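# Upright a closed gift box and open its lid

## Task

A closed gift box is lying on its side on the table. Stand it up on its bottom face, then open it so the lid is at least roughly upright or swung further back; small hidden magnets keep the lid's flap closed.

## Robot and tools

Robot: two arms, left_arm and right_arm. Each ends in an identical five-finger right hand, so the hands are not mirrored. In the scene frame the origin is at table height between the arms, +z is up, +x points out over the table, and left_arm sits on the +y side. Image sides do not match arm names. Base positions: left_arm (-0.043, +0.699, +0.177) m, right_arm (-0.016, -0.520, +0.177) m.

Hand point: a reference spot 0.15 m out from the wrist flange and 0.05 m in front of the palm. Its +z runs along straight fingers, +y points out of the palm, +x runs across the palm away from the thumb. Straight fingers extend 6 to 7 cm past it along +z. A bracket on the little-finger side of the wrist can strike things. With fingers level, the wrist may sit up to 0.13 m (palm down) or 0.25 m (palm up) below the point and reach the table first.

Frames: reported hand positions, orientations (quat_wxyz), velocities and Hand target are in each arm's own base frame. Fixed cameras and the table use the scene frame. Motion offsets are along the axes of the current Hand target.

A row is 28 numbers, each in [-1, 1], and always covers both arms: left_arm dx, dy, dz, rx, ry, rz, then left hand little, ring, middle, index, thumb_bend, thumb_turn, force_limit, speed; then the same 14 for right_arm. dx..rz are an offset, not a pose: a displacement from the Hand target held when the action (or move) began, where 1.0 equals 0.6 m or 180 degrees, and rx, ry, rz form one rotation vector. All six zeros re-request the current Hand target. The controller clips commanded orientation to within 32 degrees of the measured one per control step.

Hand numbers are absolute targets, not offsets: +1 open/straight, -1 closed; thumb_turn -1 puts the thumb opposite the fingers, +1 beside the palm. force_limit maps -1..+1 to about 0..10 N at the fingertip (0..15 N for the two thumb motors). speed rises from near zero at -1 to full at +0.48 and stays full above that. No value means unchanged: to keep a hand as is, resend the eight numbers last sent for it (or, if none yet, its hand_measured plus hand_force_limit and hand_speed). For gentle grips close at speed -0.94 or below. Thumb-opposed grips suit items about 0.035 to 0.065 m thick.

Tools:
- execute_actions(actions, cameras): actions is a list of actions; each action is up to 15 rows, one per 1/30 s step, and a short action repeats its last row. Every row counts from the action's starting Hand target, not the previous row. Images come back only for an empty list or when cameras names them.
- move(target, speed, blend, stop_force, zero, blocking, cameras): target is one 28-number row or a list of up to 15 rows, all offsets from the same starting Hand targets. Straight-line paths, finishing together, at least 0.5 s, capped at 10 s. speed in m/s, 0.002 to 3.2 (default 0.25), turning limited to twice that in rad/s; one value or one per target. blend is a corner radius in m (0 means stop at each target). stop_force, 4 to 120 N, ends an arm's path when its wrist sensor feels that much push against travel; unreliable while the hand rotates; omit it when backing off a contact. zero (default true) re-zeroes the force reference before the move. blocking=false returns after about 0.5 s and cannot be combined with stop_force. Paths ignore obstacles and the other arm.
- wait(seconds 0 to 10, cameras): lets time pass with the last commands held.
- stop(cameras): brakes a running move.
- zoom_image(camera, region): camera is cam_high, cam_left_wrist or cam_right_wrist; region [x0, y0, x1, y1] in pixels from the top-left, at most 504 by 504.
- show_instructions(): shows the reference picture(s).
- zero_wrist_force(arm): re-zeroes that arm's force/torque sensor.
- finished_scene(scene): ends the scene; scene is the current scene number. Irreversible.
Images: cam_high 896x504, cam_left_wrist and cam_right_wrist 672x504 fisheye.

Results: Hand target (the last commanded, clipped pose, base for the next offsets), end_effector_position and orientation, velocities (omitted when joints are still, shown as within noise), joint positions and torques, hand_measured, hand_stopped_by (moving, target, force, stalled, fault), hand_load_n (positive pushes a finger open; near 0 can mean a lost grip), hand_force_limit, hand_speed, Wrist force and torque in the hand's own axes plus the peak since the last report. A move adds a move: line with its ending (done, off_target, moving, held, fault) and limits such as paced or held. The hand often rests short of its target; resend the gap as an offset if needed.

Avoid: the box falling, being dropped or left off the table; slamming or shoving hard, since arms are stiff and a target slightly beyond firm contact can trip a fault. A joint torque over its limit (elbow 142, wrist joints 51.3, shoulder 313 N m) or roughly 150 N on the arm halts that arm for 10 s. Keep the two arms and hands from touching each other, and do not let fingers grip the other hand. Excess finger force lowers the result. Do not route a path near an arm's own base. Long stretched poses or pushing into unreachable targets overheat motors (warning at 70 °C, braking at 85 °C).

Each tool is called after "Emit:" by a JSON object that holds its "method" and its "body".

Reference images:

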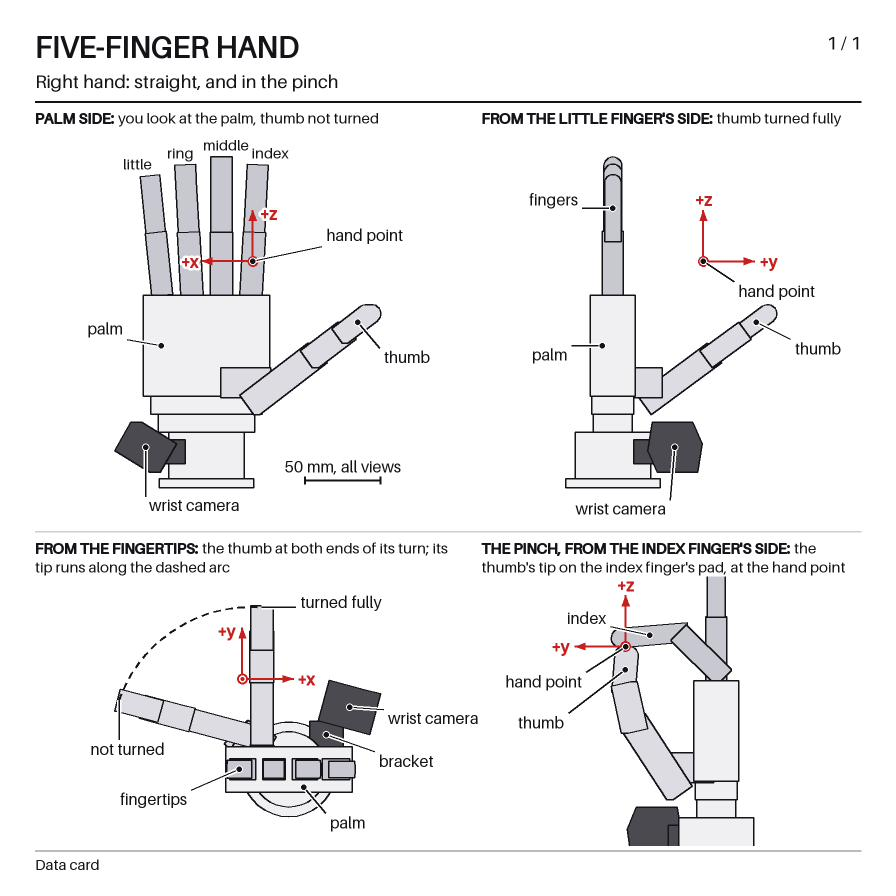

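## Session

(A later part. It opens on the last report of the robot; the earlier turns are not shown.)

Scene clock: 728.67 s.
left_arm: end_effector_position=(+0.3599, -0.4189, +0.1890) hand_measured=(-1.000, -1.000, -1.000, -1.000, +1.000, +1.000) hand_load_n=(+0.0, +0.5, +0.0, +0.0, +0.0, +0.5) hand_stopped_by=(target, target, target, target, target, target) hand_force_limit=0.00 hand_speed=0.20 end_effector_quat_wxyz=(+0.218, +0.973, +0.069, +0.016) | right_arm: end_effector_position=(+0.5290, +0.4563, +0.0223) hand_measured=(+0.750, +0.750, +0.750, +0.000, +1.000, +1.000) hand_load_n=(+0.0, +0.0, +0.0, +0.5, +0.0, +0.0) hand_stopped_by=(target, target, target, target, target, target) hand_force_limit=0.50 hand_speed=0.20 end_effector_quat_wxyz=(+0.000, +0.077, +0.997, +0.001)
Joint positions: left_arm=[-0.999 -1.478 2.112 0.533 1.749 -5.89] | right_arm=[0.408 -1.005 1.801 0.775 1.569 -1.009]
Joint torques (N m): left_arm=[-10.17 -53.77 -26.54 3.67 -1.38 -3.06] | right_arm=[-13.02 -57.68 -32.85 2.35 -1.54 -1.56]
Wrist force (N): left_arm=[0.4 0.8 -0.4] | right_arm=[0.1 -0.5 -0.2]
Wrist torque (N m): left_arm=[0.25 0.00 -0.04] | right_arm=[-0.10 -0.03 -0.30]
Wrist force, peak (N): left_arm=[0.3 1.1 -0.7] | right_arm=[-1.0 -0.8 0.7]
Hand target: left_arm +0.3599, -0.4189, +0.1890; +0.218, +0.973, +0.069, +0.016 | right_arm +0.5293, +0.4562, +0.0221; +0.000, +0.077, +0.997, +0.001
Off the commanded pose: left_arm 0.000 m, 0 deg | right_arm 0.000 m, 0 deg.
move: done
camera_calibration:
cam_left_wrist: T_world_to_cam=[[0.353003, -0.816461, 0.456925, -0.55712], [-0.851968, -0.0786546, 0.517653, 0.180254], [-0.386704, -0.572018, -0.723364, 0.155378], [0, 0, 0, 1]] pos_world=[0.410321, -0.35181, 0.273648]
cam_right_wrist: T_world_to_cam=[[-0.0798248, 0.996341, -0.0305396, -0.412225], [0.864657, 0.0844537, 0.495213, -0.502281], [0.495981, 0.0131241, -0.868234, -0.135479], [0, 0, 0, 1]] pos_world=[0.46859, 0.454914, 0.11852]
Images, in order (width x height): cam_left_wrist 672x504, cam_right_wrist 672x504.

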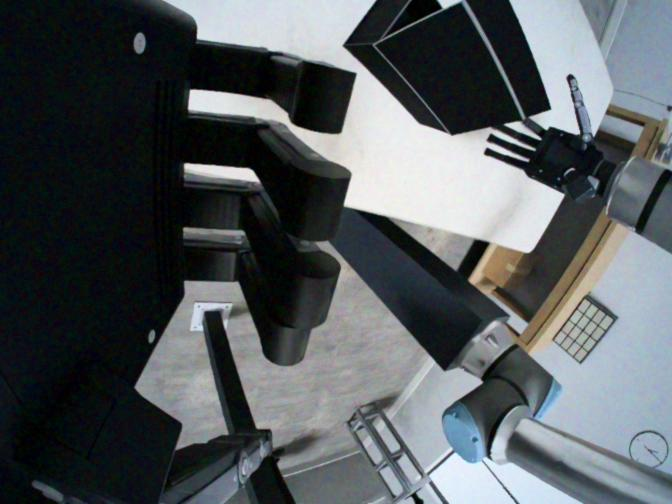

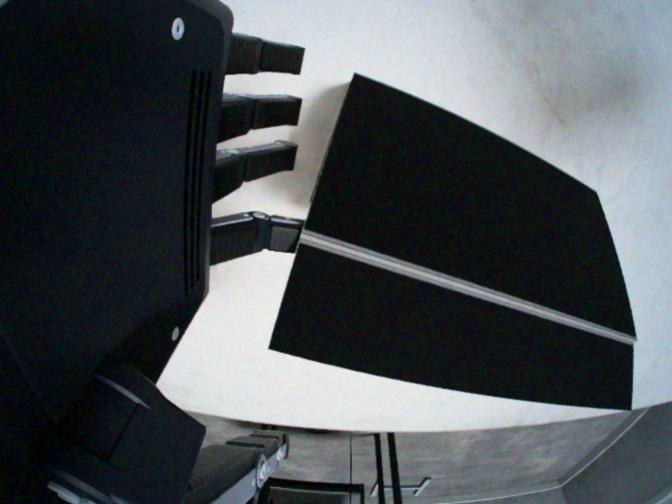

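Emit:
{"method": "move", "body": {"target": [[0,0,0,0,0,0,-1,-1,-1,-1,1,1,0,0.2,0.0327,0.0045,-0.0227,0,0,0,0.75,0.75,0.75,0,1,1,0.5,0.2],[0,0,0,0,0,0,-1,-1,-1,-1,1,1,0,0.2,0.0619,0.0086,-0.0357,0,0,0,0.75,0.75,0.75,0,1,1,0.5,0.2],[0,0,0,0,0,0,-1,-1,-1,-1,1,1,0,0.2,0.0929,0.0129,-0.0433,0,0,0,0.75,0.75,0.75,0,1,1,0.5,0.2],[0,0,0,0,0,0,-1,-1,-1,-1,1,1,0,0.2,0.1250,0.0173,-0.0453,0,0,0,0.75,0.75,0.75,0,1,1,0.5,0.2]], "speed": 0.04, "blend": [0.005,0.005,0.005,0], "cameras": ["cam_right_wrist","cam_left_wrist"]}}

Scene clock: 744.10 s.
left_arm: end_effector_position=(+0.3599, -0.4189, +0.1890) hand_measured=(-1.000, -1.000, -1.000, -1.000, +1.000, +1.000) hand_load_n=(+0.0, +0.0, +0.0, +0.0, +0.0, +0.0) hand_stopped_by=(target, target, target, target, target, target) hand_force_limit=0.00 hand_speed=0.20 end_effector_quat_wxyz=(+0.218, +0.973, +0.069, +0.016) | right_arm: end_effector_position=(+0.4565, +0.4780, +0.0494) hand_measured=(+0.750, +0.750, +0.750, +0.000, +1.000, +1.000) hand_load_n=(+0.0, +0.0, +0.0, +1.5, +0.0, +0.0) hand_stopped_by=(target, target, target, target, target, target) hand_force_limit=0.50 hand_speed=0.20 end_effector_quat_wxyz=(+0.000, +0.077, +0.997, +0.001)
Joint positions: left_arm=[-0.999 -1.478 2.112 0.533 1.749 -5.89] | right_arm=[0.495 -1.086 1.876 0.78 1.569 -0.922]
Joint torques (N m): left_arm=[-10.58 -51.35 -26.58 3.63 -1.52 -3.01] | right_arm=[-15.09 -58.23 -35.85 3.78 -1.43 -2.1]
Wrist force (N): left_arm=[0.3 0.6 -0.5] | right_arm=[0.1 -0.4 1.7]
Wrist torque (N m): left_arm=[0.22 0.01 -0.06] | right_arm=[-0.13 -0.05 -0.27]
Wrist force, peak (N): left_arm=[0.5 1.1 -0.5] | right_arm=[-0.1 0.1 2.1]
Hand target: left_arm +0.3599, -0.4189, +0.1890; +0.218, +0.973, +0.069, +0.016 | right_arm +0.4568, +0.4779, +0.0494; +0.000, +0.077, +0.997, +0.001
Off the commanded pose: left_arm 0.000 m, 0 deg | right_arm 0.000 m, 0 deg.
move: done
camera_calibration:
cam_left_wrist: T_world_to_cam=[[0.353003, -0.816461, 0.456925, -0.55712], [-0.851968, -0.0786546, 0.517653, 0.180254], [-0.386704, -0.572018, -0.723364, 0.155378], [0, 0, 0, 1]] pos_world=[0.410321, -0.35181, 0.273648]
cam_right_wrist: T_world_to_cam=[[-0.0797759, 0.996349, -0.030411, -0.438844], [0.864594, 0.0843456, 0.495341, -0.454839], [0.496097, 0.0132231, -0.868166, -0.076292], [0, 0, 0, 1]] pos_world=[0.396091, 0.476614, 0.145721]
Images, in order (width x height): cam_left_wrist 672x504, cam_right_wrist 672x504.

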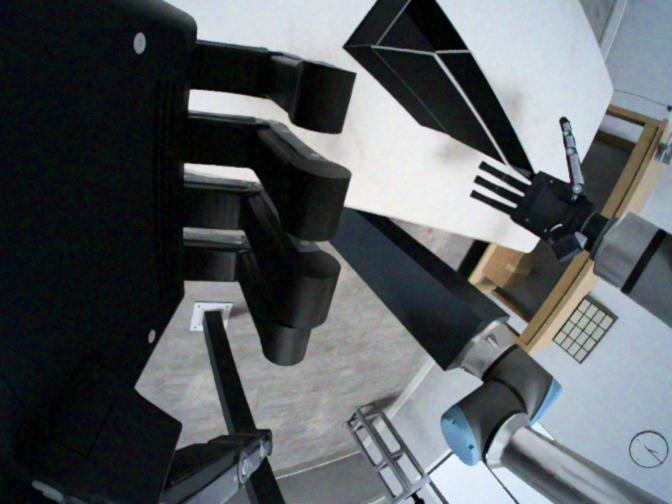

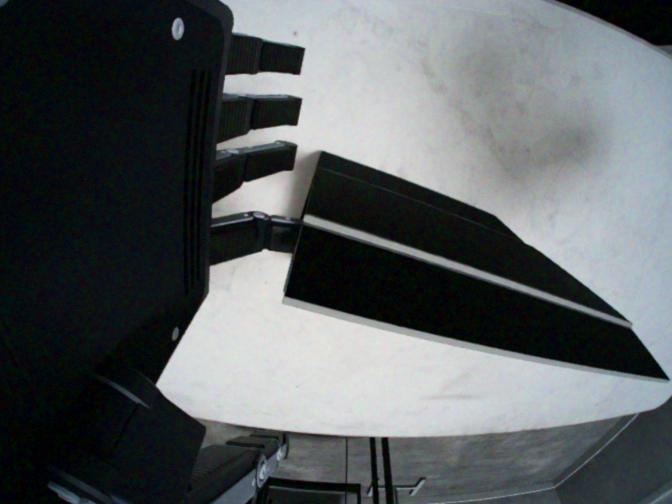

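Emit:
{"method": "zoom_image", "body": {"camera": "cam_right_wrist", "region": [260, 130, 460, 330]}}

Scaled by 2.520 from the camera's 672x504 image, which has a finer 960x720 frame.

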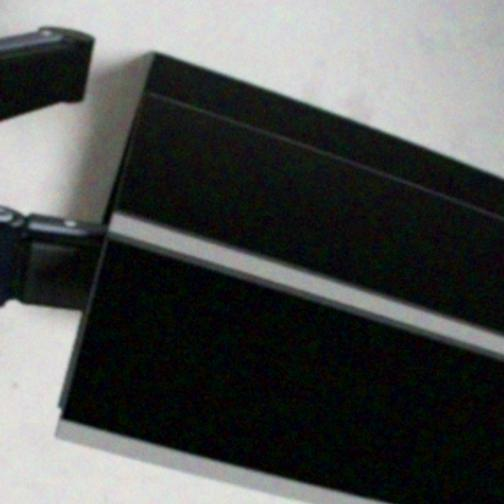

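Emit:
{"method": "move", "body": {"target": [[0,0,0,0,0,0,-1,-1,-1,-1,1,1,0,0.2,0.0528,0.0073,0.006,0,0,0,0.75,0.75,0.75,0,1,1,0.5,0.2],[0,0,0,0,0,0,-1,-1,-1,-1,1,1,0,0.2,0.0231,0.0032,0.006,0,0,0,0.75,0.75,0.75,0,1,1,0.5,0.2],[0,0,0,0,0,0,-1,-1,-1,-1,1,1,0,0.2,0.0436,-0.1454,0.006,0,0,0,0.75,0.75,0.75,0,1,1,0.5,0.2]], "speed": [0.04,0.04,0.1], "cameras": ["cam_right_wrist","cam_left_wrist","cam_high"]}}

Scene clock: 759.73 s.
left_arm: end_effector_position=(+0.3599, -0.4189, +0.1890) hand_measured=(-1.000, -1.000, -1.000, -1.000, +1.000, +1.000) hand_load_n=(+0.0, +0.0, +0.0, +0.0, -0.5, +0.0) hand_stopped_by=(target, target, target, target, target, target) hand_force_limit=0.00 hand_speed=0.20 end_effector_quat_wxyz=(+0.218, +0.973, +0.069, +0.016) | right_arm: end_effector_position=(+0.4176, +0.3957, +0.0458) hand_measured=(+0.750, +0.750, +0.750, +0.000, +1.000, +1.000) hand_load_n=(+0.0, +0.0, +0.0, +0.0, -0.5, +0.0) hand_stopped_by=(target, target, target, target, target, target) hand_force_limit=0.50 hand_speed=0.20 end_effector_quat_wxyz=(+0.000, +0.077, +0.997, +0.001) end_effector_velocity=(+0.001, +0.002, +0.000) end_effector_angular_velocity=(-0.001, +0.001, -0.002)
Joint positions: left_arm=[-0.999 -1.478 2.112 0.533 1.749 -5.89] | right_arm=[0.384 -1.188 2.057 0.703 1.569 -1.033]
Joint velocities: left_arm=[within noise] | right_arm=[0.003 0.002 -0.004 0.003 0.001 0.005]
Joint torques (N m): left_arm=[-11.01 -53.39 -26.92 3.2 -0.94 -3.15] | right_arm=[15.51 -43.15 -33.55 6.98 -1.16 2.53]
Wrist force (N): left_arm=[0.3 0.8 -0.5] | right_arm=[0.1 -0.2 -0.1]
Wrist torque (N m): left_arm=[0.24 0.00 -0.04] | right_arm=[-0.05 -0.01 -0.30]
Wrist force, peak (N): left_arm=[0.4 1.2 -0.7] | right_arm=[-0.3 -0.4 1.9]
Hand target: left_arm +0.3599, -0.4189, +0.1890; +0.218, +0.973, +0.069, +0.016 | right_arm +0.4176, +0.3957, +0.0457; +0.000, +0.077, +0.997, +0.001
Off the commanded pose: left_arm 0.000 m, 0 deg | right_arm 0.000 m, 0 deg.
move: done
camera_calibration:
cam_left_wrist: T_world_to_cam=[[0.353003, -0.816461, 0.456925, -0.55712], [-0.851968, -0.0786546, 0.517653, 0.180254], [-0.386704, -0.572018, -0.723364, 0.155378], [0, 0, 0, 1]] pos_world=[0.410321, -0.35181, 0.273648]
cam_right_wrist: T_world_to_cam=[[-0.0798624, 0.99634, -0.0304806, -0.360024], [0.864475, 0.0844522, 0.495532, -0.412372], [0.496292, 0.0132246, -0.868055, -0.0591545], [0, 0, 0, 1]] pos_world=[0.35709, 0.394314, 0.14202]

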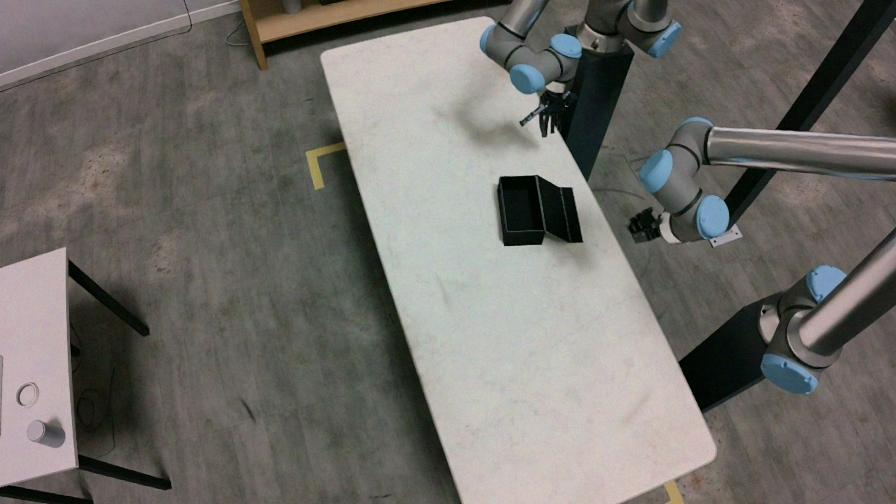

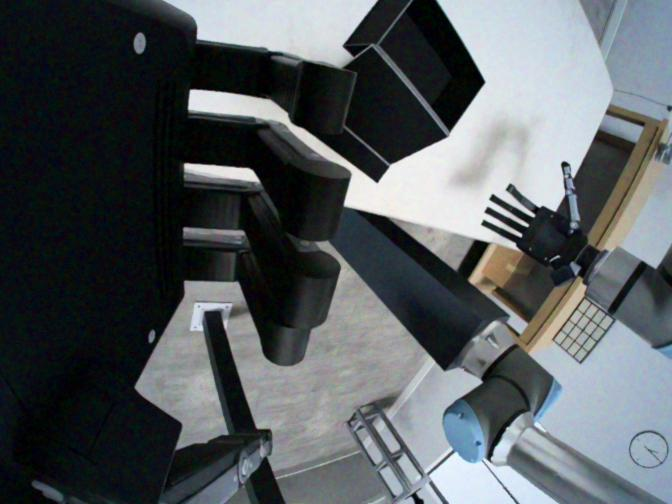

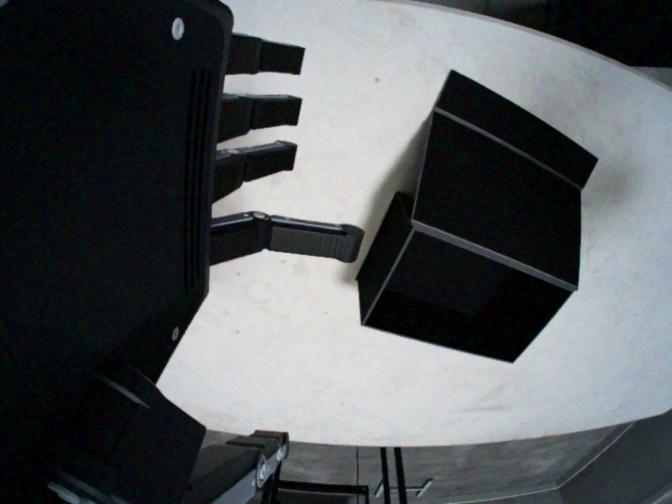

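Emit:
{"method": "finished_scene", "body": {"scene": 2}}

The scene is finished: the task was done.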